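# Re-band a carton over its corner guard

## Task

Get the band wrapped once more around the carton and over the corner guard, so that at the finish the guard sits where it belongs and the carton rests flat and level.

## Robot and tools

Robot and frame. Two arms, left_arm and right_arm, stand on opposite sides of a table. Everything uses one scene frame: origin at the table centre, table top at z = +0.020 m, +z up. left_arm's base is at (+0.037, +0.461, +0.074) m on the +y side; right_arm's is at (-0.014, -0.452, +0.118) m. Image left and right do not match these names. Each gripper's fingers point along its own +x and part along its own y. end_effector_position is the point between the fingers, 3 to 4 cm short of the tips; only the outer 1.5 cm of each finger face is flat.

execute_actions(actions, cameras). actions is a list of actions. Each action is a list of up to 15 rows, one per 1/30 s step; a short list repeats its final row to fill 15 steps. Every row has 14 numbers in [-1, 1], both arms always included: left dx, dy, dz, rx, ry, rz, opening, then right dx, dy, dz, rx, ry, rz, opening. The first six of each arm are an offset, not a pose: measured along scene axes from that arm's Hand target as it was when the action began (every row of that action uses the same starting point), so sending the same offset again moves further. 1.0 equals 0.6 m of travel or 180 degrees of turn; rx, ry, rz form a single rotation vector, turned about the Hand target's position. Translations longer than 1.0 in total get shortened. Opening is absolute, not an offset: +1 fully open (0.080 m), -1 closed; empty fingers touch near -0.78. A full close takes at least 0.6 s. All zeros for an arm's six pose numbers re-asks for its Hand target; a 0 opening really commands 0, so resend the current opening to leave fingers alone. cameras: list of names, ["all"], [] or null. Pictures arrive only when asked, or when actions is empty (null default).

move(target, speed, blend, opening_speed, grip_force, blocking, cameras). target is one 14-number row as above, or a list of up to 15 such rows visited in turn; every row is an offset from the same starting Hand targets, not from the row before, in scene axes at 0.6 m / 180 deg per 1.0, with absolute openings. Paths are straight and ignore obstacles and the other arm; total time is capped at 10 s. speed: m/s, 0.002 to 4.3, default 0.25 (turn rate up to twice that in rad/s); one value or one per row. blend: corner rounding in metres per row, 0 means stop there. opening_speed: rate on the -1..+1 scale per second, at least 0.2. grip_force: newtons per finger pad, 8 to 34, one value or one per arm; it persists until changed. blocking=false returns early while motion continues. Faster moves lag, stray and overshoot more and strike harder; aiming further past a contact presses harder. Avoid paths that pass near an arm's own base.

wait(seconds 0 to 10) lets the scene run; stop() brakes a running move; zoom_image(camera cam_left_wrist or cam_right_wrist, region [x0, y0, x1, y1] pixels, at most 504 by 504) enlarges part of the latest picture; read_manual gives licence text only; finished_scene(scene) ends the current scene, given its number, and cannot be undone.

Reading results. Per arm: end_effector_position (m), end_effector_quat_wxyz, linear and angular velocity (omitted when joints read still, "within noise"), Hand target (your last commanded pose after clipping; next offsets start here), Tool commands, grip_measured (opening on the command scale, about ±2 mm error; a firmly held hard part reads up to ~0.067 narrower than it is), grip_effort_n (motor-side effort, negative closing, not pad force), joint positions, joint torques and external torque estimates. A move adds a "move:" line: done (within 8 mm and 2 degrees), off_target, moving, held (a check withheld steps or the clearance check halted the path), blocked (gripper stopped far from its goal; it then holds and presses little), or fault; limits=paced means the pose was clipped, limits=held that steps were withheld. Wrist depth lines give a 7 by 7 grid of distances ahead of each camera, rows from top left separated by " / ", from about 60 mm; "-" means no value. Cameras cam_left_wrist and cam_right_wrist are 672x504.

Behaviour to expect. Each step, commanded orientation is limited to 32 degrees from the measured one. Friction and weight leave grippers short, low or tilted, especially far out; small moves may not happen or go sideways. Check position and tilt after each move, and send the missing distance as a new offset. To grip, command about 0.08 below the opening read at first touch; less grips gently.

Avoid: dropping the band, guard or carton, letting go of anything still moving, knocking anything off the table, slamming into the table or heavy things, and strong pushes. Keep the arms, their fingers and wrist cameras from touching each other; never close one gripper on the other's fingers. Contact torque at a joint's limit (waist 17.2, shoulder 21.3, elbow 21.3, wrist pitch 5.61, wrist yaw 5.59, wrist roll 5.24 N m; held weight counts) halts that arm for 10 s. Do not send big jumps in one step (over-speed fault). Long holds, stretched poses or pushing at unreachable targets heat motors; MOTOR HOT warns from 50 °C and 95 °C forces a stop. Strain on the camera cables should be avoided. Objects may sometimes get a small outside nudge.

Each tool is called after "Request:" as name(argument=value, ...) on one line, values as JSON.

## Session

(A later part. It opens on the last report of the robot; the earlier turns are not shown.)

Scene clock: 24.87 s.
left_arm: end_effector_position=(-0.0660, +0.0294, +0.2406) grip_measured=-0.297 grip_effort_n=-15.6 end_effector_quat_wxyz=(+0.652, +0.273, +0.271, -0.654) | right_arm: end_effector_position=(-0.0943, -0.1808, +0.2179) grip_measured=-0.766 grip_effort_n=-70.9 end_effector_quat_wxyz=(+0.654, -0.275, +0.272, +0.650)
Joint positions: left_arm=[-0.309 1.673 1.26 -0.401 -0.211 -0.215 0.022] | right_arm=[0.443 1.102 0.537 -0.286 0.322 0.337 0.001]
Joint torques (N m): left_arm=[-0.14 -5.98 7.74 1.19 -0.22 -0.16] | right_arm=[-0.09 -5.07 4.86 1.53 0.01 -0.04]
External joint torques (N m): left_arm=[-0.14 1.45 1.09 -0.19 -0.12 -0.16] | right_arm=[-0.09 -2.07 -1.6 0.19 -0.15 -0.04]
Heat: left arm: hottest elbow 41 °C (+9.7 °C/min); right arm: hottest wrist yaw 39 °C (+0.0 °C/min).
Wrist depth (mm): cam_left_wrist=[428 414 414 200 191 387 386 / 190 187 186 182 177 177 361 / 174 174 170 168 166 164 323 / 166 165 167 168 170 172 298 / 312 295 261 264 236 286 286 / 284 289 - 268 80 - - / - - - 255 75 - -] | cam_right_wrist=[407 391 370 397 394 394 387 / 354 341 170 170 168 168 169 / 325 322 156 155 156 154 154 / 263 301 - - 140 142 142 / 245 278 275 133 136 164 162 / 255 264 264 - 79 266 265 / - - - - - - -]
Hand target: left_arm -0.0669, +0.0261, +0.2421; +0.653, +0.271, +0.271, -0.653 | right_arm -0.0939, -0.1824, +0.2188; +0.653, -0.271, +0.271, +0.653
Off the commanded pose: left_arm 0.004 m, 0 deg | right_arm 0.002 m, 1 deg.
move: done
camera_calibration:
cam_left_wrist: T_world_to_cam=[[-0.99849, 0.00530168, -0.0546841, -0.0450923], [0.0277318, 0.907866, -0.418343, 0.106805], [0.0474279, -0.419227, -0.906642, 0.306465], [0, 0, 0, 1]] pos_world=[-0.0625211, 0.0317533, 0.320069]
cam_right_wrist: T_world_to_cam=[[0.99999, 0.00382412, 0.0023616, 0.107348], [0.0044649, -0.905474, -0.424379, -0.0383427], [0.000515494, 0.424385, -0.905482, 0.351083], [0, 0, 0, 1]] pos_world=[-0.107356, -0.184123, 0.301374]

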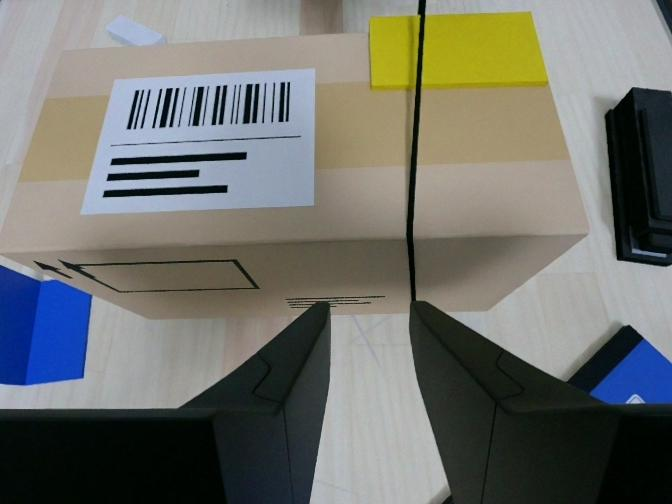

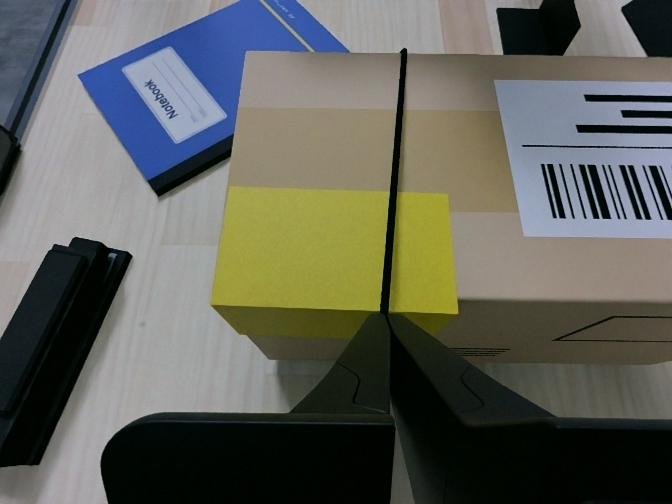

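Request:
move(target=[0,0,0,0,0,0,-0.3,-0.0035,0.0152,-0.0365,0,0,0,-1], speed=0.05, cameras=["all"])

Scene clock: 26.33 s.
left_arm: end_effector_position=(-0.0660, +0.0294, +0.2406) grip_measured=-0.297 grip_effort_n=-15.6 end_effector_quat_wxyz=(+0.652, +0.273, +0.271, -0.654) | right_arm: end_effector_position=(-0.0966, -0.1711, +0.2024) grip_measured=-0.766 grip_effort_n=-70.9 end_effector_quat_wxyz=(+0.656, -0.265, +0.268, +0.654)
Joint positions: left_arm=[-0.309 1.673 1.26 -0.401 -0.211 -0.215 0.022] | right_arm=[0.432 1.172 0.493 -0.147 0.316 0.328 0.001]
Joint torques (N m): left_arm=[-0.13 -5.96 7.69 1.2 -0.23 -0.17] | right_arm=[-0.13 -3 4.48 1.68 -0.05 -0.04]
External joint torques (N m): left_arm=[-0.13 1.51 0.99 -0.21 -0.12 -0.18] | right_arm=[-0.13 0.29 -1.79 0.31 -0.2 -0.04]
Heat: left arm: hottest elbow 41 °C (+9.1 °C/min); right arm: hottest wrist yaw 39 °C (+0.0 °C/min).
Wrist depth (mm): cam_left_wrist=[429 417 413 199 189 390 386 / 191 187 185 183 179 178 362 / 174 174 171 167 165 163 318 / 166 165 166 168 170 171 298 / 303 294 262 264 236 286 285 / 286 289 - 269 80 - - / - - - 255 75 - -] | cam_right_wrist=[389 384 372 382 384 164 164 / 343 335 154 151 151 151 151 / 315 309 137 137 138 137 137 / 258 288 125 123 123 128 124 / 238 266 117 115 115 122 121 / 247 250 251 - 79 244 243 / - - - - - - -]
Hand target: left_arm -0.0669, +0.0261, +0.2421; +0.653, +0.271, +0.271, -0.653 | right_arm -0.0960, -0.1732, +0.1971; +0.653, -0.271, +0.271, +0.653
Off the commanded pose: left_arm 0.004 m, 0 deg | right_arm 0.006 m, 1 deg.
move: done
camera_calibration:
cam_left_wrist: T_world_to_cam=[[-0.99849, 0.00530168, -0.0546841, -0.0450923], [0.0277318, 0.907866, -0.418343, 0.106805], [0.0474279, -0.419227, -0.906642, 0.306465], [0, 0, 0, 1]] pos_world=[-0.0625211, 0.0317533, 0.320069]
cam_right_wrist: T_world_to_cam=[[0.999973, 0.00359531, -0.00645887, 0.111363], [0.000362923, -0.896577, -0.442888, -0.0311849], [-0.00738319, 0.442874, -0.896554, 0.333488], [0, 0, 0, 1]] pos_world=[-0.108886, -0.176053, 0.285898]

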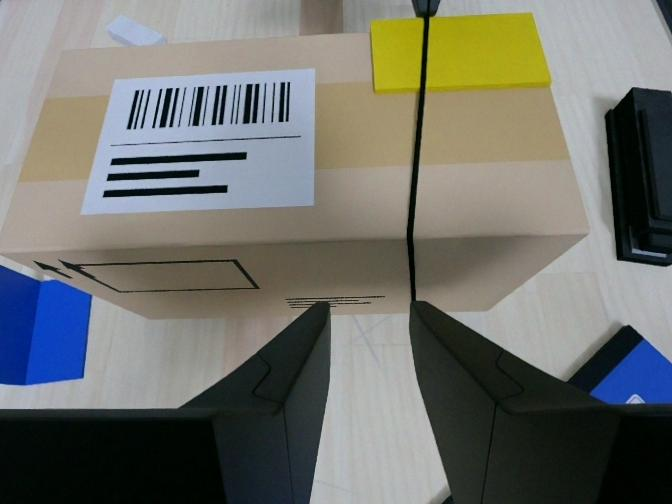

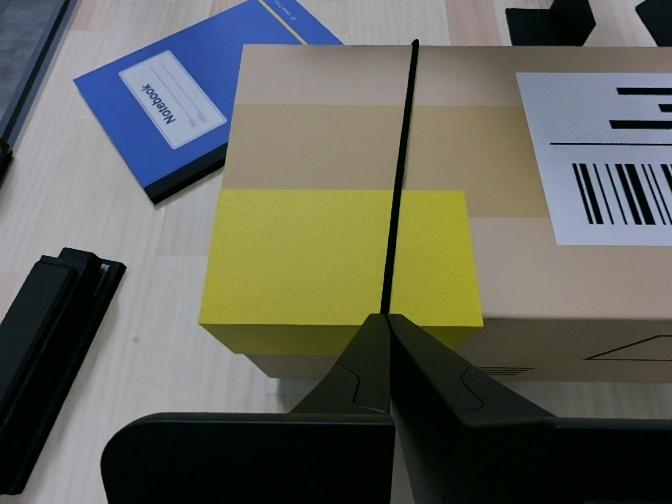

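Request:
move(target=[0,0,0,0,0,0,-0.3,0,0,0,0,0,0,-0.45], speed=0.05, opening_speed=0.6, cameras=["all"])

Scene clock: 27.30 s.
left_arm: end_effector_position=(-0.0660, +0.0294, +0.2406) grip_measured=-0.297 grip_effort_n=-16.0 end_effector_quat_wxyz=(+0.652, +0.273, +0.271, -0.654) | right_arm: end_effector_position=(-0.0967, -0.1712, +0.2021) grip_measured=-0.453 grip_effort_n=14.2 end_effector_quat_wxyz=(+0.655, -0.266, +0.268, +0.654)
Joint positions: left_arm=[-0.309 1.673 1.26 -0.401 -0.211 -0.215 0.022] | right_arm=[0.432 1.172 0.493 -0.146 0.314 0.328 0.015]
Joint torques (N m): left_arm=[-0.13 -5.96 7.71 1.2 -0.22 -0.17] | right_arm=[-0.16 -3.01 4.48 1.67 0 -0.04]
External joint torques (N m): left_arm=[-0.14 1.5 1.03 -0.19 -0.12 -0.17] | right_arm=[-0.17 0.28 -1.78 0.3 -0.15 -0.04]
Heat: left arm: hottest elbow 41 °C (+8.8 °C/min); right arm: hottest wrist yaw 39 °C (+0.0 °C/min).
Wrist depth (mm): cam_left_wrist=[428 411 413 199 - 382 385 / 191 188 186 182 178 177 359 / 175 174 170 168 165 163 325 / 167 165 166 168 170 172 299 / 304 294 262 265 236 287 285 / 286 289 - 268 80 - 261 / - - - 256 76 - -] | cam_right_wrist=[392 382 382 369 380 357 336 / 344 332 154 151 151 150 150 / 315 309 142 140 137 137 137 / 292 288 122 122 122 128 126 / 232 266 116 115 115 122 121 / 243 250 - - 82 193 243 / - - - 231 - - -]
Hand target: left_arm -0.0669, +0.0261, +0.2421; +0.653, +0.271, +0.271, -0.653 | right_arm -0.0960, -0.1732, +0.1969; +0.653, -0.271, +0.271, +0.653
Off the commanded pose: left_arm 0.004 m, 0 deg | right_arm 0.005 m, 1 deg.
move: done
camera_calibration:
cam_left_wrist: T_world_to_cam=[[-0.99849, 0.00530168, -0.0546841, -0.0450923], [0.0277318, 0.907866, -0.418343, 0.106805], [0.0474279, -0.419227, -0.906642, 0.306465], [0, 0, 0, 1]] pos_world=[-0.0625211, 0.0317533, 0.320069]
cam_right_wrist: T_world_to_cam=[[0.999967, 0.00434589, -0.00687024, 0.111712], [0.000861628, -0.89701, -0.442009, -0.0315941], [-0.0080836, 0.441988, -0.896984, 0.333109], [0, 0, 0, 1]] pos_world=[-0.108989, -0.176056, 0.285596]

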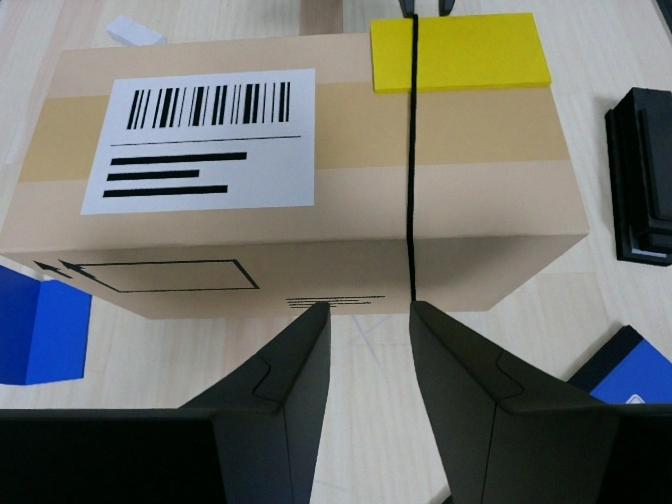

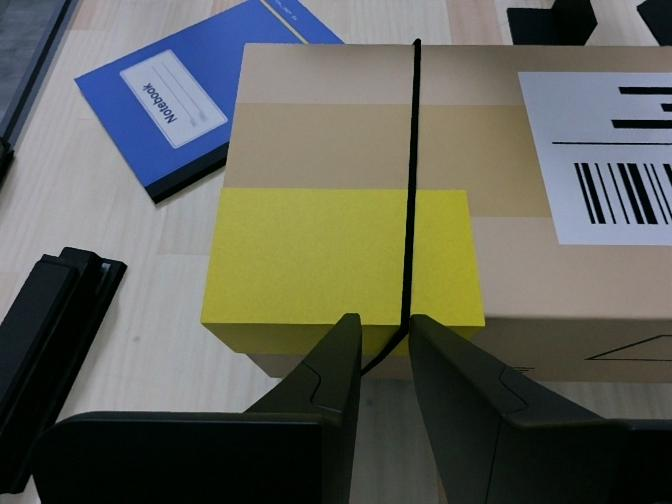

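Request:
move(target=[-0.0307,-0.0635,-0.0558,0,0,0,-0.3,0.0017,-0.06,0.065,0,0,0,-0.3], speed=0.12, cameras=["all"])

Scene clock: 28.63 s.
left_arm: end_effector_position=(-0.0833, -0.0084, +0.2074) grip_measured=-0.297 grip_effort_n=-15.6 end_effector_quat_wxyz=(+0.652, +0.275, +0.272, -0.652) | right_arm: end_effector_position=(-0.0934, -0.2115, +0.2283) grip_measured=-0.302 grip_effort_n=14.2 end_effector_quat_wxyz=(+0.651, -0.282, +0.274, +0.650)
Joint positions: left_arm=[-0.324 1.855 1.348 -0.312 -0.222 -0.227 0.022] | right_arm=[0.52 0.955 0.526 -0.456 0.366 0.396 0.021]
Joint torques (N m): left_arm=[-0.23 -7.18 7.51 1.54 -0.22 -0.17] | right_arm=[0.26 -3.52 7.41 1.16 0.3 0.12]
External joint torques (N m): left_arm=[-0.19 1.58 0.91 0.15 -0.11 -0.18] | right_arm=[0.24 -1.33 0.75 -0.16 0.12 0.12]
Heat: left arm: hottest elbow 41 °C (+8.4 °C/min); right arm: hottest wrist yaw 39 °C (+0.0 °C/min).
Wrist depth (mm): cam_left_wrist=[373 155 153 149 139 326 337 / 143 142 139 135 134 133 310 / 132 130 129 124 124 123 275 / 122 121 119 117 115 113 246 / 148 124 114 112 111 131 246 / 254 254 - 238 80 - 237 / - - - 225 76 - -] | cam_right_wrist=[414 400 382 198 199 200 197 / 361 357 187 181 182 182 182 / 335 335 347 161 164 167 168 / 271 307 301 168 189 173 171 / 263 288 291 265 233 285 285 / 265 273 - 273 84 - 279 / - - - 251 85 - -]
Hand target: left_arm -0.0853, -0.0121, +0.2086; +0.654, +0.271, +0.271, -0.653 | right_arm -0.0950, -0.2093, +0.2360; +0.653, -0.271, +0.271, +0.653
Off the commanded pose: left_arm 0.004 m, 0 deg | right_arm 0.008 m, 1 deg.
move: done
camera_calibration:
cam_left_wrist: T_world_to_cam=[[-0.998433, 0.00366617, -0.055833, -0.0638424], [0.0265622, 0.909301, -0.415291, 0.127058], [0.0492465, -0.416124, -0.907973, 0.261858], [0, 0, 0, 1]] pos_world=[-0.0800129, -0.006335, 0.286962]
cam_right_wrist: T_world_to_cam=[[0.999939, 0.00877254, 0.00672844, 0.106519], [0.0107662, -0.911019, -0.412223, -0.0650321], [0.00251349, 0.412271, -0.911058, 0.372295], [0, 0, 0, 1]] pos_world=[-0.106748, -0.213666, 0.311658]

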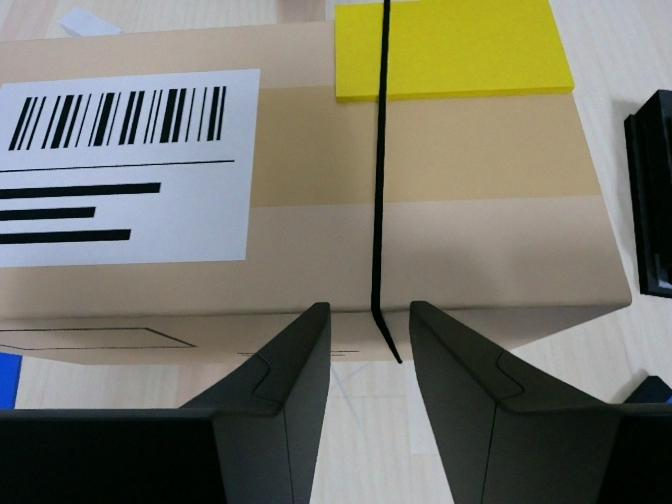

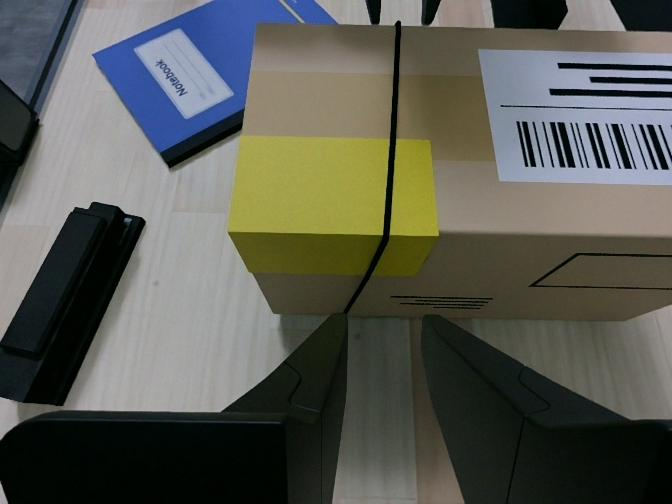

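Request:
move(target=[-0.003,-0.0117,-0.0128,0,0,0,-0.3,0.0105,0.0483,-0.0545,0,0,0,-0.3], speed=0.06, cameras=["all"])

Scene clock: 30.47 s.
left_arm: end_effector_position=(-0.0841, -0.0103, +0.2051) grip_measured=-0.297 grip_effort_n=-15.6 end_effector_quat_wxyz=(+0.653, +0.276, +0.271, -0.651) | right_arm: end_effector_position=(-0.0898, -0.1784, +0.2089) grip_measured=-0.302 grip_effort_n=14.2 end_effector_quat_wxyz=(+0.655, -0.265, +0.268, +0.655)
Joint positions: left_arm=[-0.325 1.866 1.353 -0.308 -0.226 -0.227 0.022] | right_arm=[0.414 1.106 0.486 -0.199 0.301 0.312 0.021]
Joint torques (N m): left_arm=[-0.01 -4.91 8.26 2.78 -0.05 -0.13] | right_arm=[-0.28 -2.61 4.57 1.68 -0.01 -0.05]
External joint torques (N m): left_arm=[0.01 3.87 1.7 1.4 0.06 -0.13] | right_arm=[-0.27 0.36 -1.85 0.29 -0.16 -0.05]
Heat: left arm: hottest elbow 42 °C (+9.8 °C/min); right arm: hottest wrist yaw 39 °C (+0.0 °C/min).
Wrist depth (mm): cam_left_wrist=[379 155 153 147 146 - 336 / 143 141 139 135 132 129 310 / 131 130 128 124 123 122 276 / 121 120 118 116 114 112 115 / 140 117 118 112 110 149 244 / 254 239 - 237 80 - 235 / - - - 224 75 - -] | cam_right_wrist=[412 398 383 381 173 174 385 / 357 338 161 160 160 160 160 / 323 318 149 146 146 145 146 / 304 296 130 129 131 133 133 / 239 274 124 124 122 147 145 / 252 257 - 248 84 - 253 / - - - 234 85 - -]
Hand target: left_arm -0.0872, -0.0191, +0.2010; +0.654, +0.271, +0.271, -0.653 | right_arm -0.0887, -0.1803, +0.2033; +0.653, -0.271, +0.271, +0.653
Off the commanded pose: left_arm 0.010 m, 1 deg | right_arm 0.006 m, 1 deg.
move: off_target (left_arm)
camera_calibration:
cam_left_wrist: T_world_to_cam=[[-0.99824, 0.00230562, -0.0592571, -0.0639653], [0.0267206, 0.909546, -0.414743, 0.127804], [0.0529408, -0.415597, -0.908007, 0.259291], [0, 0, 0, 1]] pos_world=[-0.0809948, -0.00833546, 0.284654]
cam_right_wrist: T_world_to_cam=[[0.999953, 0.00618621, -0.00740975, 0.105389], [0.00226131, -0.896408, -0.443223, -0.0345285], [-0.00938403, 0.443186, -0.896381, 0.3424], [0, 0, 0, 1]] pos_world=[-0.102093, -0.18335, 0.292398]

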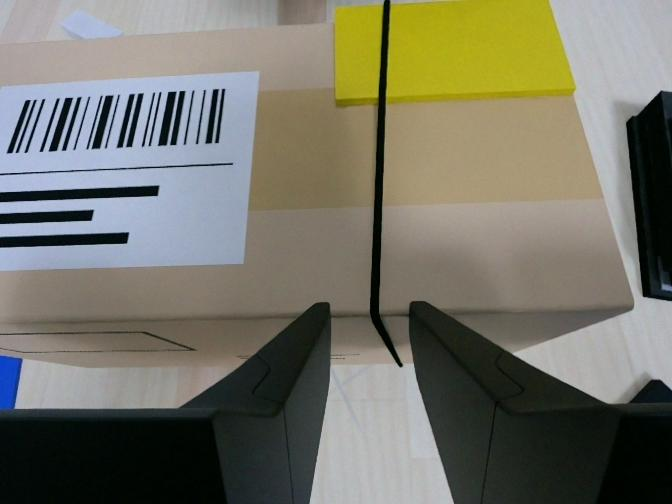

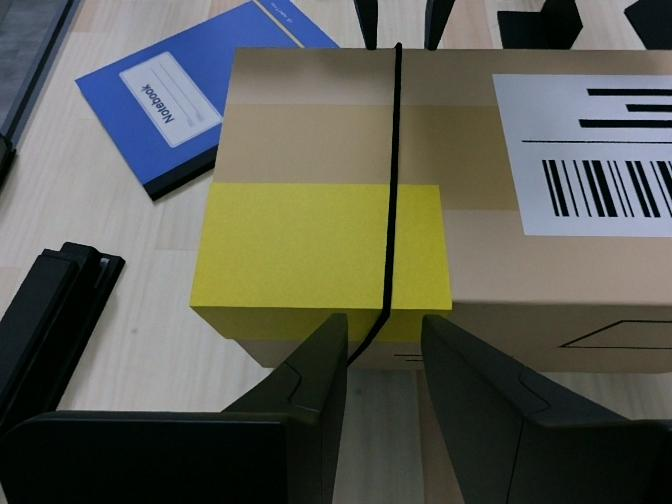

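Request:
move(target=[0.0012,0.0127,0.0058,0,0,0,-0.3,0.0005,0.0125,-0.011,0,0,0,-0.3], speed=0.05, cameras=["all"])

Scene clock: 31.63 s.
left_arm: end_effector_position=(-0.0842, -0.0102, +0.2057) grip_measured=-0.297 grip_effort_n=-15.1 end_effector_quat_wxyz=(+0.654, +0.275, +0.271, -0.651) | right_arm: end_effector_position=(-0.0896, -0.1707, +0.2024) grip_measured=-0.302 grip_effort_n=14.2 end_effector_quat_wxyz=(+0.655, -0.265, +0.268, +0.655)
Joint positions: left_arm=[-0.327 1.865 1.353 -0.308 -0.23 -0.229 0.022] | right_arm=[0.396 1.156 0.483 -0.142 0.289 0.299 0.021]
Joint torques (N m): left_arm=[-0.27 -7.69 5.75 2.36 -0.03 -0.18] | right_arm=[-0.27 -2.83 4.44 1.68 -0.01 -0.04]
External joint torques (N m): left_arm=[-0.21 1.05 -0.78 0.98 0.08 -0.19] | right_arm=[-0.3 0.35 -1.83 0.3 -0.14 -0.05]
Heat: left arm: hottest elbow 42 °C (+9.5 °C/min); right arm: hottest wrist pitch 39 °C (+5.7 °C/min).
Wrist depth (mm): cam_left_wrist=[379 156 153 149 - - 335 / 143 142 139 135 133 132 312 / 132 130 129 124 123 122 274 / 122 121 118 116 114 112 115 / 142 119 114 112 110 123 243 / 254 252 - 236 80 - 236 / - - - 224 75 - -] | cam_right_wrist=[383 393 370 164 165 346 332 / 341 336 151 151 151 151 151 / 316 309 141 140 138 138 138 / 289 293 - 123 123 128 124 / 241 263 - 116 115 120 120 / 248 251 - 243 91 - 228 / - - - 228 85 - -]
Hand target: left_arm -0.0863, -0.0116, +0.2045; +0.654, +0.271, +0.271, -0.653 | right_arm -0.0883, -0.1728, +0.1967; +0.653, -0.271, +0.271, +0.653
Off the commanded pose: left_arm 0.003 m, 1 deg | right_arm 0.006 m, 1 deg.
move: done
camera_calibration:
cam_left_wrist: T_world_to_cam=[[-0.998187, -0.000181303, -0.0601866, -0.0639724], [0.0249498, 0.908781, -0.416528, 0.12816], [0.0547719, -0.417274, -0.907129, 0.259856], [0, 0, 0, 1]] pos_world=[-0.0812869, -0.00804942, 0.285255]
cam_right_wrist: T_world_to_cam=[[0.999957, 0.00592227, -0.00709285, 0.104856], [0.00216235, -0.89627, -0.443503, -0.0305023], [-0.00898366, 0.443468, -0.896245, 0.33326], [0, 0, 0, 1]] pos_world=[-0.101792, -0.17575, 0.285898]

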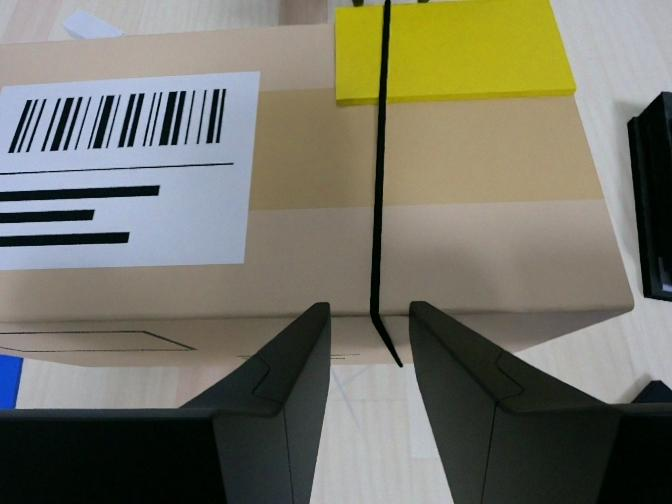

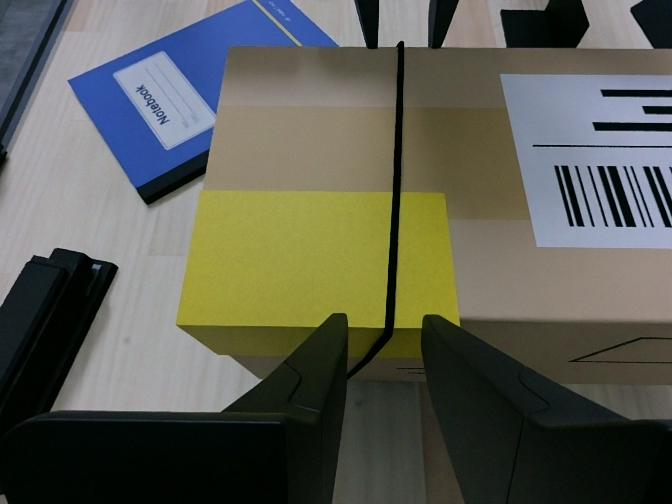

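Request:
move(target=[0,0,0,0,0,0,-1,0,0,0,0,0,0,-1], speed=0.05, opening_speed=1.0, cameras=["all"])

Scene clock: 32.60 s.
left_arm: end_effector_position=(-0.0866, -0.0104, +0.2065) grip_measured=-0.770 grip_effort_n=-35.6 end_effector_quat_wxyz=(+0.653, +0.274, +0.269, -0.653) | right_arm: end_effector_position=(-0.0892, -0.1705, +0.2024) grip_measured=-0.766 grip_effort_n=-70.0 end_effector_quat_wxyz=(+0.655, -0.265, +0.268, +0.655)
Joint positions: left_arm=[-0.332 1.865 1.353 -0.303 -0.232 -0.23 0] | right_arm=[0.395 1.156 0.483 -0.141 0.289 0.299 0.001]
Joint torques (N m): left_arm=[0.27 -7.65 5.74 1.96 -0.01 -0.15] | right_arm=[-0.15 -2.83 4.45 1.68 -0.01 -0.04]
External joint torques (N m): left_arm=[0.27 1.05 -0.78 0.57 0.1 -0.16] | right_arm=[-0.17 0.4 -1.91 0.28 -0.14 -0.04]
Heat: left arm: hottest elbow 42 °C (+9.2 °C/min); right arm: hottest wrist pitch 39 °C (+5.5 °C/min).
Wrist depth (mm): cam_left_wrist=[383 375 155 152 144 331 337 / 145 144 140 137 135 131 312 / 133 132 130 125 126 123 289 / 123 121 120 117 116 113 257 / 117 116 115 91 112 144 245 / 253 249 - - - 240 237 / - - - - - - -] | cam_right_wrist=[390 391 372 165 165 379 164 / 348 344 149 152 152 152 151 / 316 310 138 140 138 138 138 / 290 288 123 123 123 128 124 / 239 264 116 116 119 121 120 / 248 250 252 - 79 230 244 / - - - - - - -]
Hand target: left_arm -0.0865, -0.0115, +0.2044; +0.653, +0.271, +0.271, -0.653 | right_arm -0.0885, -0.1727, +0.1968; +0.653, -0.271, +0.271, +0.653
Off the commanded pose: left_arm 0.002 m, 0 deg | right_arm 0.006 m, 1 deg.
move: done
camera_calibration:
cam_left_wrist: T_world_to_cam=[[-0.998238, 0.0030758, -0.0592657, -0.0664717], [0.0278151, 0.906421, -0.421459, 0.129931], [0.0524233, -0.422365, -0.904909, 0.259965], [0, 0, 0, 1]] pos_world=[-0.0835968, -0.00776736, 0.286065]
cam_right_wrist: T_world_to_cam=[[0.999961, 0.00458045, -0.00753303, 0.104345], [0.000762574, -0.896178, -0.443693, -0.0303952], [-0.00878325, 0.44367, -0.896147, 0.333203], [0, 0, 0, 1]] pos_world=[-0.101391, -0.17555, 0.285899]

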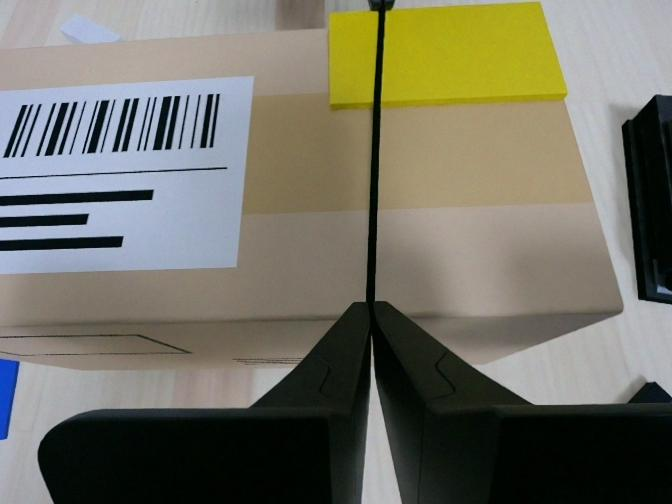

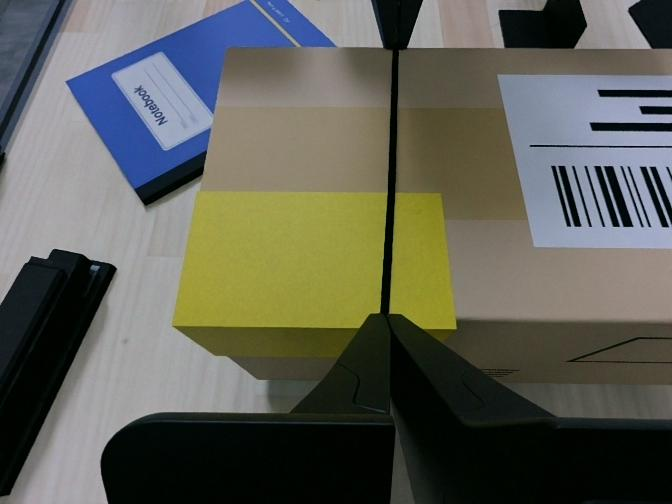

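Request:
move(target=[[0,0,0,0,0,0,-1,0,0,0,0,0,0,-1],[0,0.0135,0.0135,0,0,0,-1,0,-0.0135,0.02,0,0,0,-1],[-0.0345,0.0135,0.0135,0,0,0,-1,-0.018,-0.0135,0.02,0,0,0,-1]], speed=0.05, blend=[0.002,0.002,0], cameras=["all"])

Scene clock: 34.67 s.
left_arm: end_effector_position=(-0.1035, -0.0005, +0.2070) grip_measured=-0.772 grip_effort_n=-30.5 end_effector_quat_wxyz=(+0.653, +0.277, +0.273, -0.650) | right_arm: end_effector_position=(-0.0972, -0.1839, +0.2048) grip_measured=-0.766 grip_effort_n=-70.5 end_effector_quat_wxyz=(+0.652, -0.275, +0.272, +0.652)
Joint positions: left_arm=[-0.381 1.858 1.356 -0.335 -0.264 -0.273 0] | right_arm=[0.46 1.118 0.49 -0.225 0.328 0.349 0.001]
Joint torques (N m): left_arm=[-0.68 -7.8 7.81 1.14 -0.22 -0.19] | right_arm=[0.24 -2.64 7.15 1.22 0.29 0.11]
External joint torques (N m): left_arm=[-0.62 0.96 1.2 -0.25 -0.09 -0.19] | right_arm=[0.23 0.37 0.79 -0.13 0.12 0.11]
Heat: left arm: hottest elbow 42 °C (+8.7 °C/min); right arm: hottest wrist pitch 39 °C (+5.2 °C/min).
Wrist depth (mm): cam_left_wrist=[156 152 149 149 - 332 330 / 141 140 137 133 133 302 301 / 130 128 127 123 122 125 275 / 121 120 118 117 113 113 262 / 204 204 169 83 147 247 246 / 254 251 - - - 238 234 / - - - - - - -] | cam_right_wrist=[383 373 361 164 168 168 168 / 340 331 154 152 152 152 153 / 312 312 133 135 137 139 139 / 251 289 - 126 - 130 129 / 240 266 259 - 155 173 172 / 247 253 252 - 78 253 253 / - - - - - - -]
Hand target: left_arm -0.1071, -0.0034, +0.2124; +0.653, +0.271, +0.271, -0.653 | right_arm -0.0991, -0.1808, +0.2087; +0.653, -0.271, +0.271, +0.653
Off the commanded pose: left_arm 0.007 m, 1 deg | right_arm 0.005 m, 0 deg.
move: done; blend cut to 0 m at target 1
camera_calibration:
cam_left_wrist: T_world_to_cam=[[-0.998247, 0.000695123, -0.0591755, -0.0832605], [0.0249315, 0.911805, -0.409866, 0.118958], [0.0536716, -0.410623, -0.910224, 0.266655], [0, 0, 0, 1]] pos_world=[-0.100392, 0.00108561, 0.286546]
cam_right_wrist: T_world_to_cam=[[0.999961, 0.00874597, -0.00107532, 0.111917], [0.00746289, -0.905442, -0.424403, -0.04622], [-0.00468546, 0.424379, -0.905473, 0.340007], [0, 0, 0, 1]] pos_world=[-0.109975, -0.18712, 0.288372]

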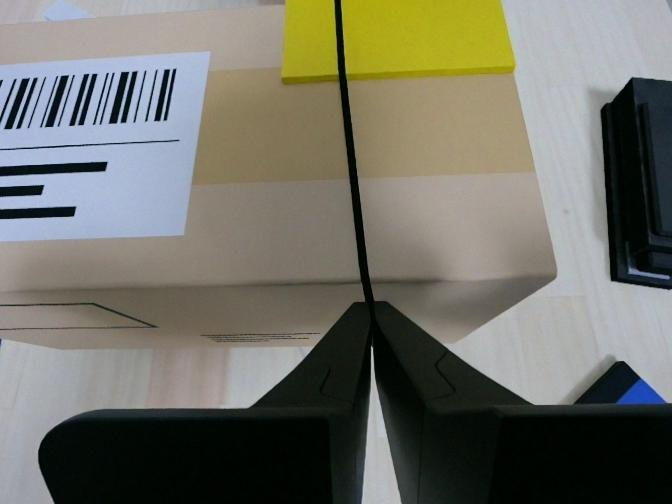

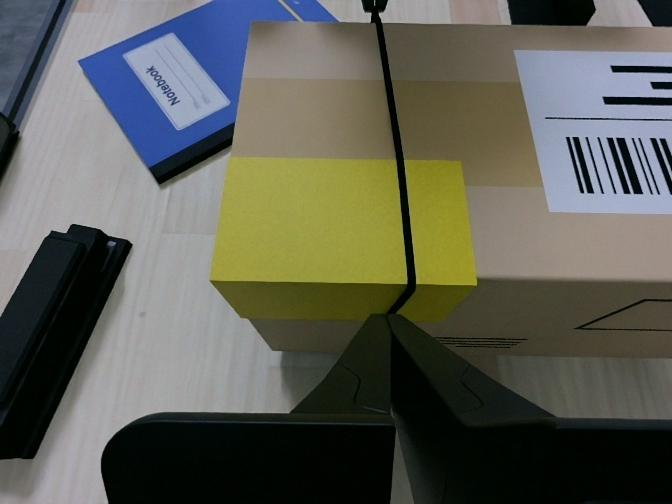

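Request:
move(target=[[0,0,0,0,0,0,-1,0,0,0.022,0,0,0,-1]], speed=0.05, cameras=["all"])

Scene clock: 35.73 s.
left_arm: end_effector_position=(-0.1034, -0.0005, +0.2070) grip_measured=-0.772 grip_effort_n=-30.5 end_effector_quat_wxyz=(+0.653, +0.277, +0.273, -0.650) | right_arm: end_effector_position=(-0.0974, -0.1837, +0.2139) grip_measured=-0.766 grip_effort_n=-70.5 end_effector_quat_wxyz=(+0.651, -0.281, +0.274, +0.650)
Joint positions: left_arm=[-0.381 1.858 1.356 -0.335 -0.264 -0.273 0] | right_arm=[0.461 1.11 0.534 -0.292 0.328 0.349 0.001]
Joint torques (N m): left_arm=[-0.61 -7.83 7.86 1.15 -0.22 -0.17] | right_arm=[0.24 -4.43 7.24 1.2 0.27 0.11]
External joint torques (N m): left_arm=[-0.59 0.88 1.34 -0.2 -0.09 -0.17] | right_arm=[0.25 -1.45 0.85 -0.12 0.11 0.11]
Heat: left arm: hottest elbow 42 °C (+8.4 °C/min); right arm: hottest wrist pitch 39 °C (+5.0 °C/min).
Wrist depth (mm): cam_left_wrist=[156 152 149 144 - 337 331 / 141 140 137 133 133 301 300 / 130 129 127 123 122 124 274 / 121 120 118 116 113 113 256 / 204 204 169 83 147 247 245 / 254 252 - - - 239 237 / - - - - - - -] | cam_right_wrist=[393 386 354 177 386 176 339 / 344 331 166 164 162 162 163 / 316 315 150 144 149 149 149 / 258 293 135 134 134 137 138 / 247 274 268 133 140 178 176 / 252 259 259 - 78 262 262 / - - - - - - -]
Hand target: left_arm -0.1071, -0.0034, +0.2124; +0.654, +0.271, +0.271, -0.653 | right_arm -0.0993, -0.1808, +0.2220; +0.653, -0.271, +0.271, +0.653
Off the commanded pose: left_arm 0.007 m, 1 deg | right_arm 0.009 m, 1 deg.
move: off_target (right_arm)
camera_calibration:
cam_left_wrist: T_world_to_cam=[[-0.998233, 0.000477389, -0.0594132, -0.0831894], [0.0248376, 0.911755, -0.409983, 0.118983], [0.0539746, -0.410735, -0.910156, 0.266665], [0, 0, 0, 1]] pos_world=[-0.100391, 0.00108456, 0.286546]
cam_right_wrist: T_world_to_cam=[[0.999944, 0.00891406, 0.00568893, 0.11071], [0.0104658, -0.911239, -0.411745, -0.045776], [0.00151366, 0.411781, -0.911281, 0.34768], [0, 0, 0, 1]] pos_world=[-0.110751, -0.185868, 0.297357]

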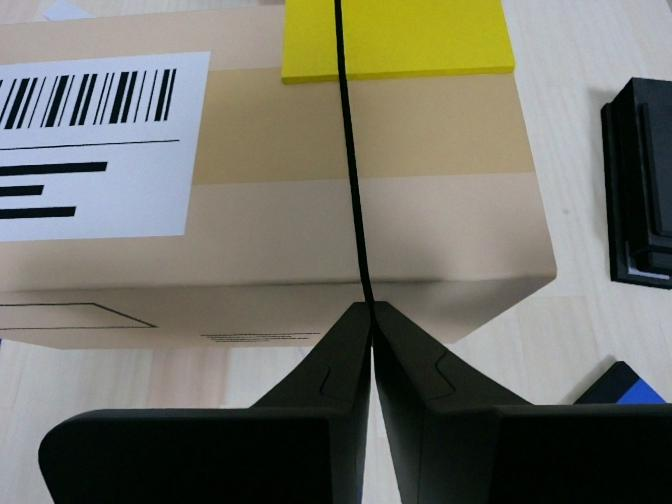

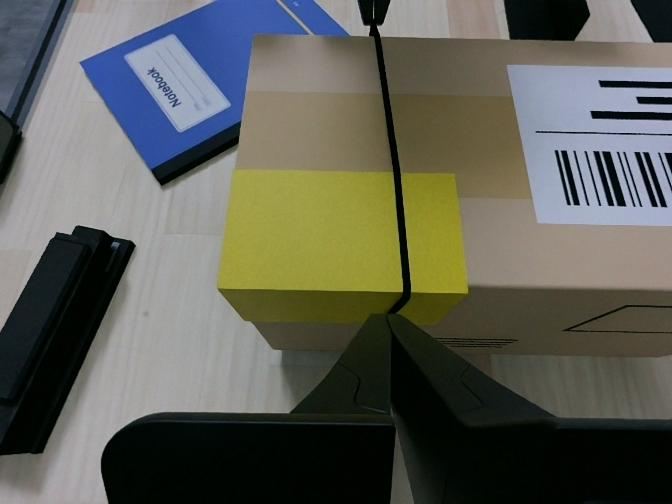

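Request:
zoom_image(camera="cam_right_wrist", region=[320, 260, 460, 365])

Request:
zoom_image(camera="cam_left_wrist", region=[300, 240, 440, 345])

Scaled by 3.600 from the camera's 672x504 image, which has a finer 960x720 frame.

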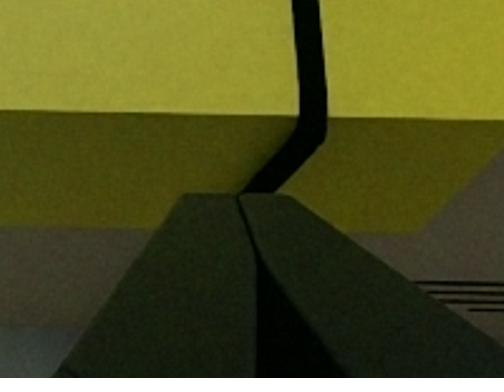

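Scaled by 3.600 from the camera's 672x504 image, which has a finer 960x720 frame.

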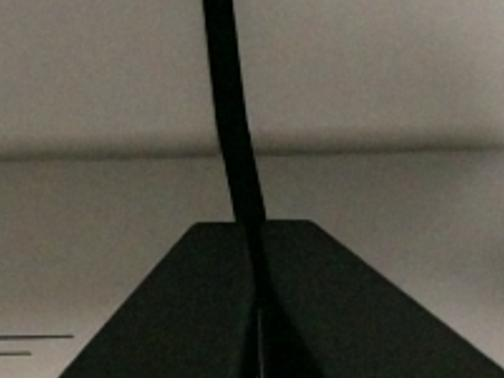

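Request:
move(target=[[0,0,0,0,0,0,-1,0,0,0,0,0,0,-0.3],[-0.004,-0.0118,-0.0115,0,0,0,-1,0.0148,0,-0.01,0,0,0,-0.3]], speed=0.05, cameras=["all"])

Scene clock: 37.53 s.
left_arm: end_effector_position=(-0.1053, -0.0054, +0.2018) grip_measured=-0.772 grip_effort_n=-30.0 end_effector_quat_wxyz=(+0.653, +0.279, +0.274, -0.649) | right_arm: end_effector_position=(-0.0915, -0.1790, +0.2174) grip_measured=-0.302 grip_effort_n=14.2 end_effector_quat_wxyz=(+0.654, -0.272, +0.270, +0.652)
Joint positions: left_arm=[-0.381 1.884 1.371 -0.327 -0.265 -0.273 0] | right_arm=[0.424 1.099 0.528 -0.267 0.308 0.32 0.021]
Joint torques (N m): left_arm=[-0.53 -7.3 8.03 1.83 -0.18 -0.15] | right_arm=[-0.23 -4.39 4.56 1.65 0 -0.04]
External joint torques (N m): left_arm=[-0.47 1.66 1.43 0.45 -0.05 -0.15] | right_arm=[-0.22 -1.39 -1.94 0.28 -0.16 -0.04]
Heat: left arm: hottest elbow 43 °C (+9.6 °C/min); right arm: hottest wrist pitch 39 °C (+4.8 °C/min).
Wrist depth (mm): cam_left_wrist=[148 147 142 132 - 322 323 / 135 133 129 126 126 291 293 / 124 122 121 117 116 118 270 / 115 114 113 110 107 108 251 / 176 177 146 83 126 241 241 / 248 246 - - - 233 228 / - - - - - - -] | cam_right_wrist=[403 403 388 179 398 373 400 / 360 342 169 168 169 169 170 / 326 323 157 154 157 154 155 / 301 303 - 139 138 142 142 / 246 280 - 132 132 152 172 / 257 264 - 261 84 - 262 / - - - 241 85 - -]
Hand target: left_arm -0.1095, -0.0105, +0.2056; +0.654, +0.271, +0.271, -0.653 | right_arm -0.0903, -0.1809, +0.2158; +0.653, -0.271, +0.271, +0.653
Off the commanded pose: left_arm 0.008 m, 1 deg | right_arm 0.003 m, 0 deg.
move: done
camera_calibration:
cam_left_wrist: T_world_to_cam=[[-0.998141, 0.000443143, -0.0609456, -0.0850449], [0.0252604, 0.91305, -0.407065, 0.120762], [0.055466, -0.407848, -0.911364, 0.260448], [0, 0, 0, 1]] pos_world=[-0.102383, -0.00400118, 0.281338]
cam_right_wrist: T_world_to_cam=[[0.999982, 0.00589405, -0.000830457, 0.105596], [0.00496388, -0.902769, -0.430097, -0.0351011], [-0.00328472, 0.430085, -0.902782, 0.349907], [0, 0, 0, 1]] pos_world=[-0.10427, -0.1828, 0.300881]

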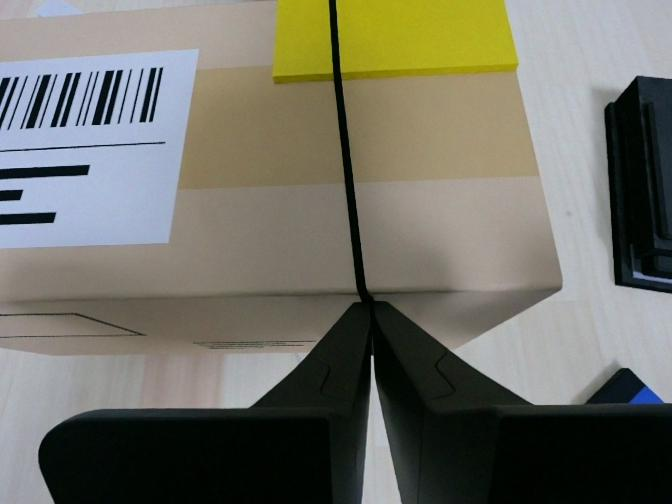

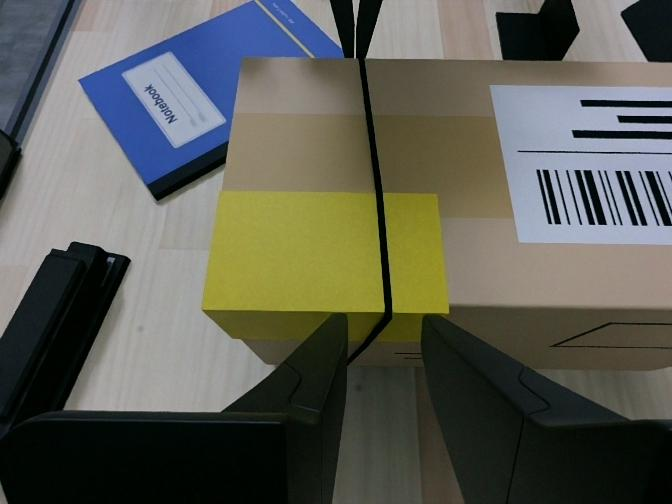

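Request:
move(target=[-0.01,-0.0015,0,0,0,0,-1,0.0037,0.0173,-0.0345,0,0,0,-0.3], speed=0.05, cameras=["all"])

Scene clock: 38.80 s.
left_arm: end_effector_position=(-0.1073, -0.0061, +0.2015) grip_measured=-0.772 grip_effort_n=-30.0 end_effector_quat_wxyz=(+0.657, +0.279, +0.273, -0.645) | right_arm: end_effector_position=(-0.0892, -0.1695, +0.2020) grip_measured=-0.302 grip_effort_n=13.7 end_effector_quat_wxyz=(+0.655, -0.266, +0.267, +0.655)
Joint positions: left_arm=[-0.389 1.893 1.382 -0.335 -0.281 -0.283 0] | right_arm=[0.393 1.162 0.483 -0.135 0.287 0.294 0.021]
Joint torques (N m): left_arm=[-1.01 -7 8.5 1.87 0.04 -0.15] | right_arm=[-0.49 -1.96 4.48 2.21 -0.09 -0.04]
External joint torques (N m): left_arm=[-0.98 1.97 1.92 0.5 0.18 -0.16] | right_arm=[-0.47 1.25 -1.74 0.84 -0.23 -0.04]
Heat: left arm: hottest elbow 43 °C (+9.3 °C/min); right arm: hottest wrist pitch 40 °C (+6.2 °C/min).
Wrist depth (mm): cam_left_wrist=[149 148 142 - - 325 319 / 136 134 130 125 125 289 292 / 125 122 121 116 116 118 268 / 116 114 113 110 107 108 250 / 181 180 145 91 121 238 239 / 251 247 - - - 232 229 / - - - - - - -] | cam_right_wrist=[395 398 373 166 383 377 378 / 347 337 152 152 152 152 152 / 316 311 141 141 138 138 138 / 289 287 121 122 125 127 124 / 240 262 118 116 116 120 120 / 249 251 - 240 91 - 244 / - - - 228 85 - -]
Hand target: left_arm -0.1154, -0.0114, +0.2056; +0.654, +0.271, +0.271, -0.653 | right_arm -0.0881, -0.1705, +0.1951; +0.653, -0.271, +0.271, +0.653
Off the commanded pose: left_arm 0.011 m, 1 deg | right_arm 0.007 m, 1 deg.
move: off_target (left_arm)
camera_calibration:
cam_left_wrist: T_world_to_cam=[[-0.99771, -0.00929559, -0.066996, -0.0858097], [0.0188194, 0.913247, -0.406972, 0.120694], [0.0649669, -0.407301, -0.91098, 0.260989], [0, 0, 0, 1]] pos_world=[-0.10484, -0.00472053, 0.281126]
cam_right_wrist: T_world_to_cam=[[0.999962, 0.00660428, -0.0057491, 0.104279], [0.00336303, -0.895907, -0.444229, -0.0293427], [-0.00808447, 0.444192, -0.895895, 0.332445], [0, 0, 0, 1]] pos_world=[-0.101488, -0.174646, 0.2854]

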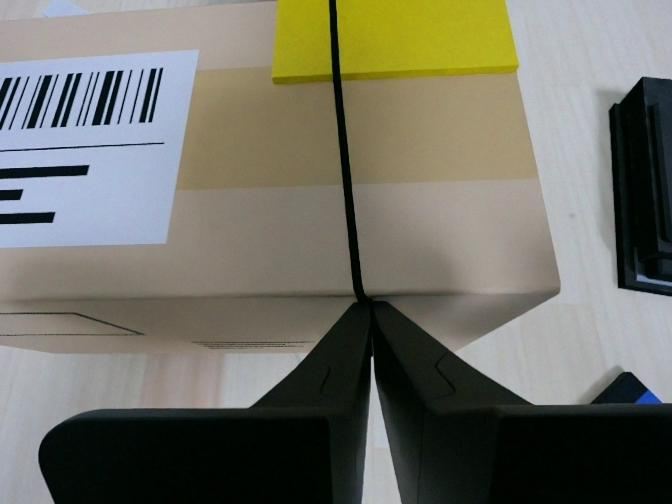

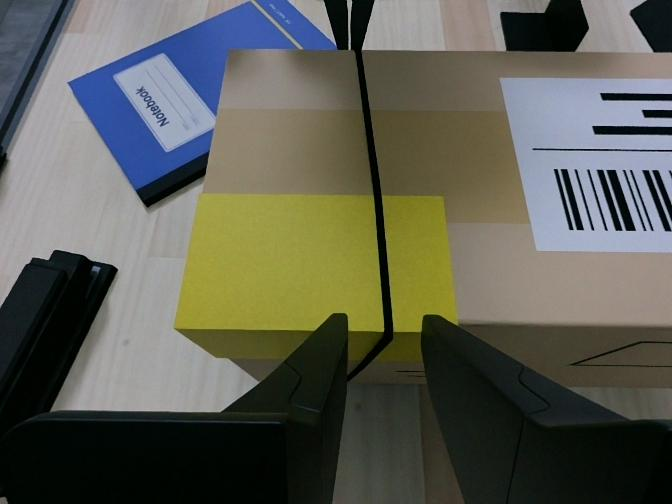

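Request:
move(target=[0,0.006,0,0,0,0,-1,0,0,0,0,0,0,-1], speed=0.05, opening_speed=1.0, cameras=["all"])

Request:
zoom_image(camera="cam_right_wrist", region=[320, 260, 460, 365])

Scene clock: 39.83 s.
left_arm: end_effector_position=(-0.1079, -0.0059, +0.2016) grip_measured=-0.772 grip_effort_n=-30.5 end_effector_quat_wxyz=(+0.657, +0.279, +0.273, -0.645) | right_arm: end_effector_position=(-0.0893, -0.1686, +0.2028) grip_measured=-0.765 grip_effort_n=-70.0 end_effector_quat_wxyz=(+0.655, -0.263, +0.266, +0.656)
Joint positions: left_arm=[-0.392 1.893 1.382 -0.335 -0.284 -0.285 0] | right_arm=[0.391 1.162 0.483 -0.129 0.286 0.294 0.001]
Joint torques (N m): left_arm=[-1.15 -8.14 6.94 2.08 0.08 -0.15] | right_arm=[-0.35 -1.97 4.44 1.8 -0.05 -0.03]
External joint torques (N m): left_arm=[-1.22 0.72 0.51 0.76 0.23 -0.15] | right_arm=[-0.34 1.29 -1.88 0.4 -0.19 -0.03]
Heat: left arm: hottest elbow 43 °C (+9.0 °C/min); right arm: hottest wrist pitch 40 °C (+6.0 °C/min).
Wrist depth (mm): cam_left_wrist=[149 148 142 137 132 321 319 / 136 135 130 127 125 291 295 / 125 122 122 117 116 118 268 / 116 115 113 110 107 108 250 / 183 148 146 91 121 238 240 / 250 247 - - - 232 230 / - - - - - - -] | cam_right_wrist=[382 391 377 166 390 369 382 / 352 339 155 155 155 154 154 / 320 316 141 141 140 140 140 / 297 294 128 125 125 130 128 / 253 269 117 115 118 122 122 / 251 253 252 - 79 206 204 / - - - - - - -]
Hand target: left_arm -0.1154, -0.0078, +0.2056; +0.654, +0.271, +0.271, -0.653 | right_arm -0.0881, -0.1705, +0.1951; +0.653, -0.271, +0.271, +0.653
Off the commanded pose: left_arm 0.009 m, 1 deg | right_arm 0.008 m, 1 deg.
move: off_target (left_arm)
camera_calibration:
cam_left_wrist: T_world_to_cam=[[-0.997677, -0.0110868, -0.0672207, -0.0864362], [0.0173268, 0.912937, -0.407733, 0.120536], [0.0658887, -0.40795, -0.910624, 0.261239], [0, 0, 0, 1]] pos_world=[-0.105537, -0.00442782, 0.281227]
cam_right_wrist: T_world_to_cam=[[0.999944, 0.00619171, -0.00862169, 0.104938], [0.00166114, -0.893518, -0.449025, -0.0268598], [-0.0104839, 0.448985, -0.893478, 0.332927], [0, 0, 0, 1]] pos_world=[-0.101398, -0.174128, 0.286307]

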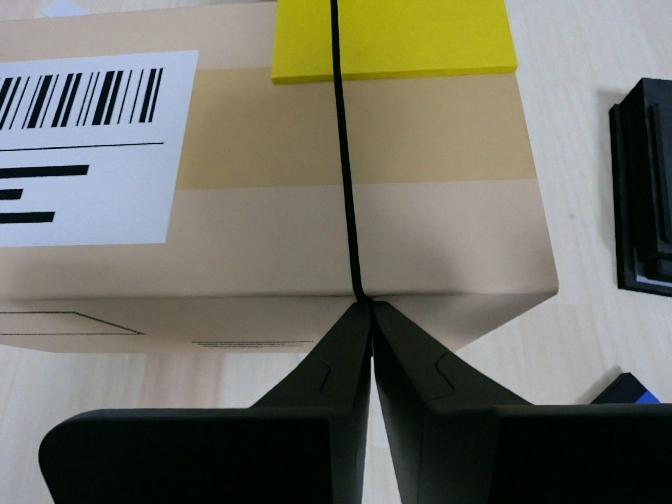

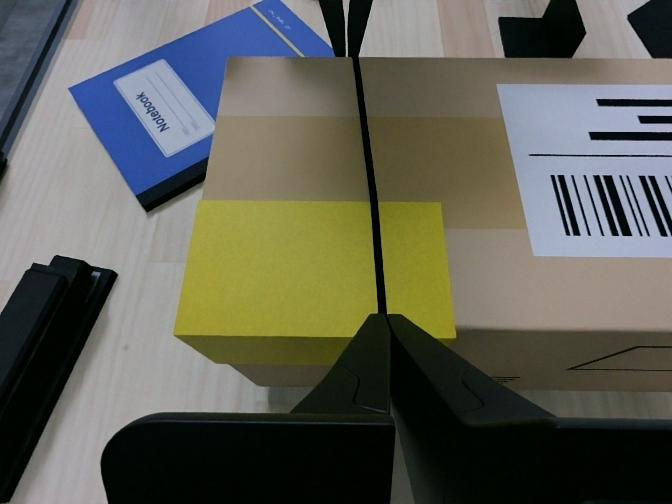

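Scaled by 3.600 from the camera's 672x504 image, which has a finer 960x720 frame.

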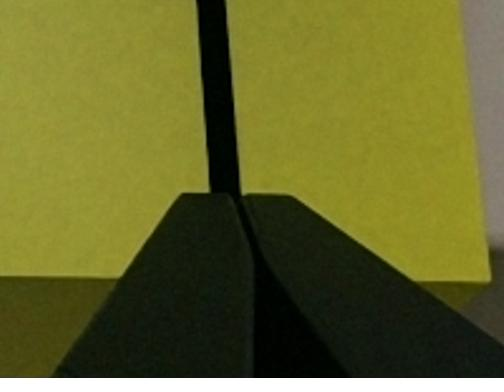

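Request:
move(target=[[0,0,0,0,0,0,-1,0,-0.015,0.033,0,0,0,-1],[0,0,0,0,0,0,-1,-0.02,-0.015,0.033,0,0,0,-1]], speed=0.05, blend=0.003, cameras=["all"])

Scene clock: 41.70 s.
left_arm: end_effector_position=(-0.1079, -0.0059, +0.2016) grip_measured=-0.772 grip_effort_n=-30.0 end_effector_quat_wxyz=(+0.657, +0.279, +0.273, -0.645) | right_arm: end_effector_position=(-0.0982, -0.1825, +0.2111) grip_measured=-0.766 grip_effort_n=-70.5 end_effector_quat_wxyz=(+0.652, -0.275, +0.272, +0.653)
Joint positions: left_arm=[-0.392 1.893 1.382 -0.335 -0.284 -0.285 0] | right_arm=[0.462 1.114 0.515 -0.254 0.328 0.349 0.001]
Joint torques (N m): left_arm=[-1.14 -8.14 6.94 2.08 0.07 -0.15] | right_arm=[0.2 -2.67 7.21 1.21 0.29 0.12]
External joint torques (N m): left_arm=[-1.12 0.85 0.35 0.71 0.21 -0.15] | right_arm=[0.18 0.32 0.88 -0.11 0.13 0.12]
Heat: left arm: hottest elbow 43 °C (+8.6 °C/min); right arm: hottest wrist pitch 40 °C (+5.8 °C/min).
Wrist depth (mm): cam_left_wrist=[150 148 143 135 130 324 320 / 136 135 130 126 125 291 295 / 125 123 122 117 116 118 275 / 116 115 113 111 107 108 250 / 183 148 146 91 122 239 239 / 251 248 - - - 233 230 / - - - - - - -] | cam_right_wrist=[368 382 372 172 384 173 387 / 347 340 166 160 160 160 160 / 318 314 150 142 148 146 146 / 288 293 - 134 133 135 135 / 240 273 265 - 130 168 166 / 243 257 258 - 78 259 258 / - - - - - - -]
Hand target: left_arm -0.1154, -0.0078, +0.2056; +0.654, +0.271, +0.271, -0.653 | right_arm -0.1002, -0.1795, +0.2150; +0.653, -0.271, +0.271, +0.653
Off the commanded pose: left_arm 0.009 m, 1 deg | right_arm 0.005 m, 0 deg.
move: off_target (left_arm); blend cut to 0 m at target 1
camera_calibration:
cam_left_wrist: T_world_to_cam=[[-0.997677, -0.0110868, -0.0672207, -0.0864362], [0.0173268, 0.912937, -0.407733, 0.120536], [0.0658887, -0.40795, -0.910624, 0.261239], [0, 0, 0, 1]] pos_world=[-0.105537, -0.00442782, 0.281227]
cam_right_wrist: T_world_to_cam=[[0.999958, 0.00910205, -0.00113127, 0.112995], [0.00776266, -0.905534, -0.424203, -0.0423572], [-0.00488552, 0.424176, -0.905567, 0.34499], [0, 0, 0, 1]] pos_world=[-0.110976, -0.185721, 0.294571]

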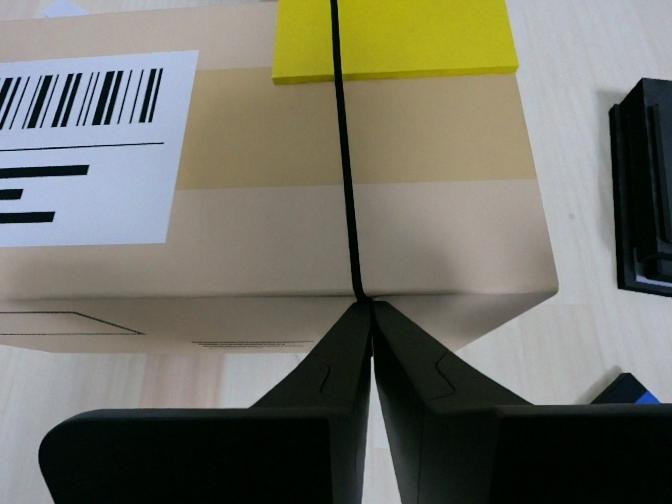

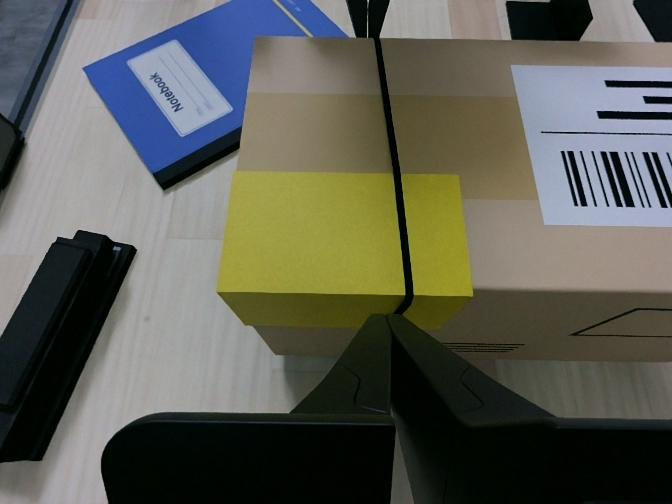

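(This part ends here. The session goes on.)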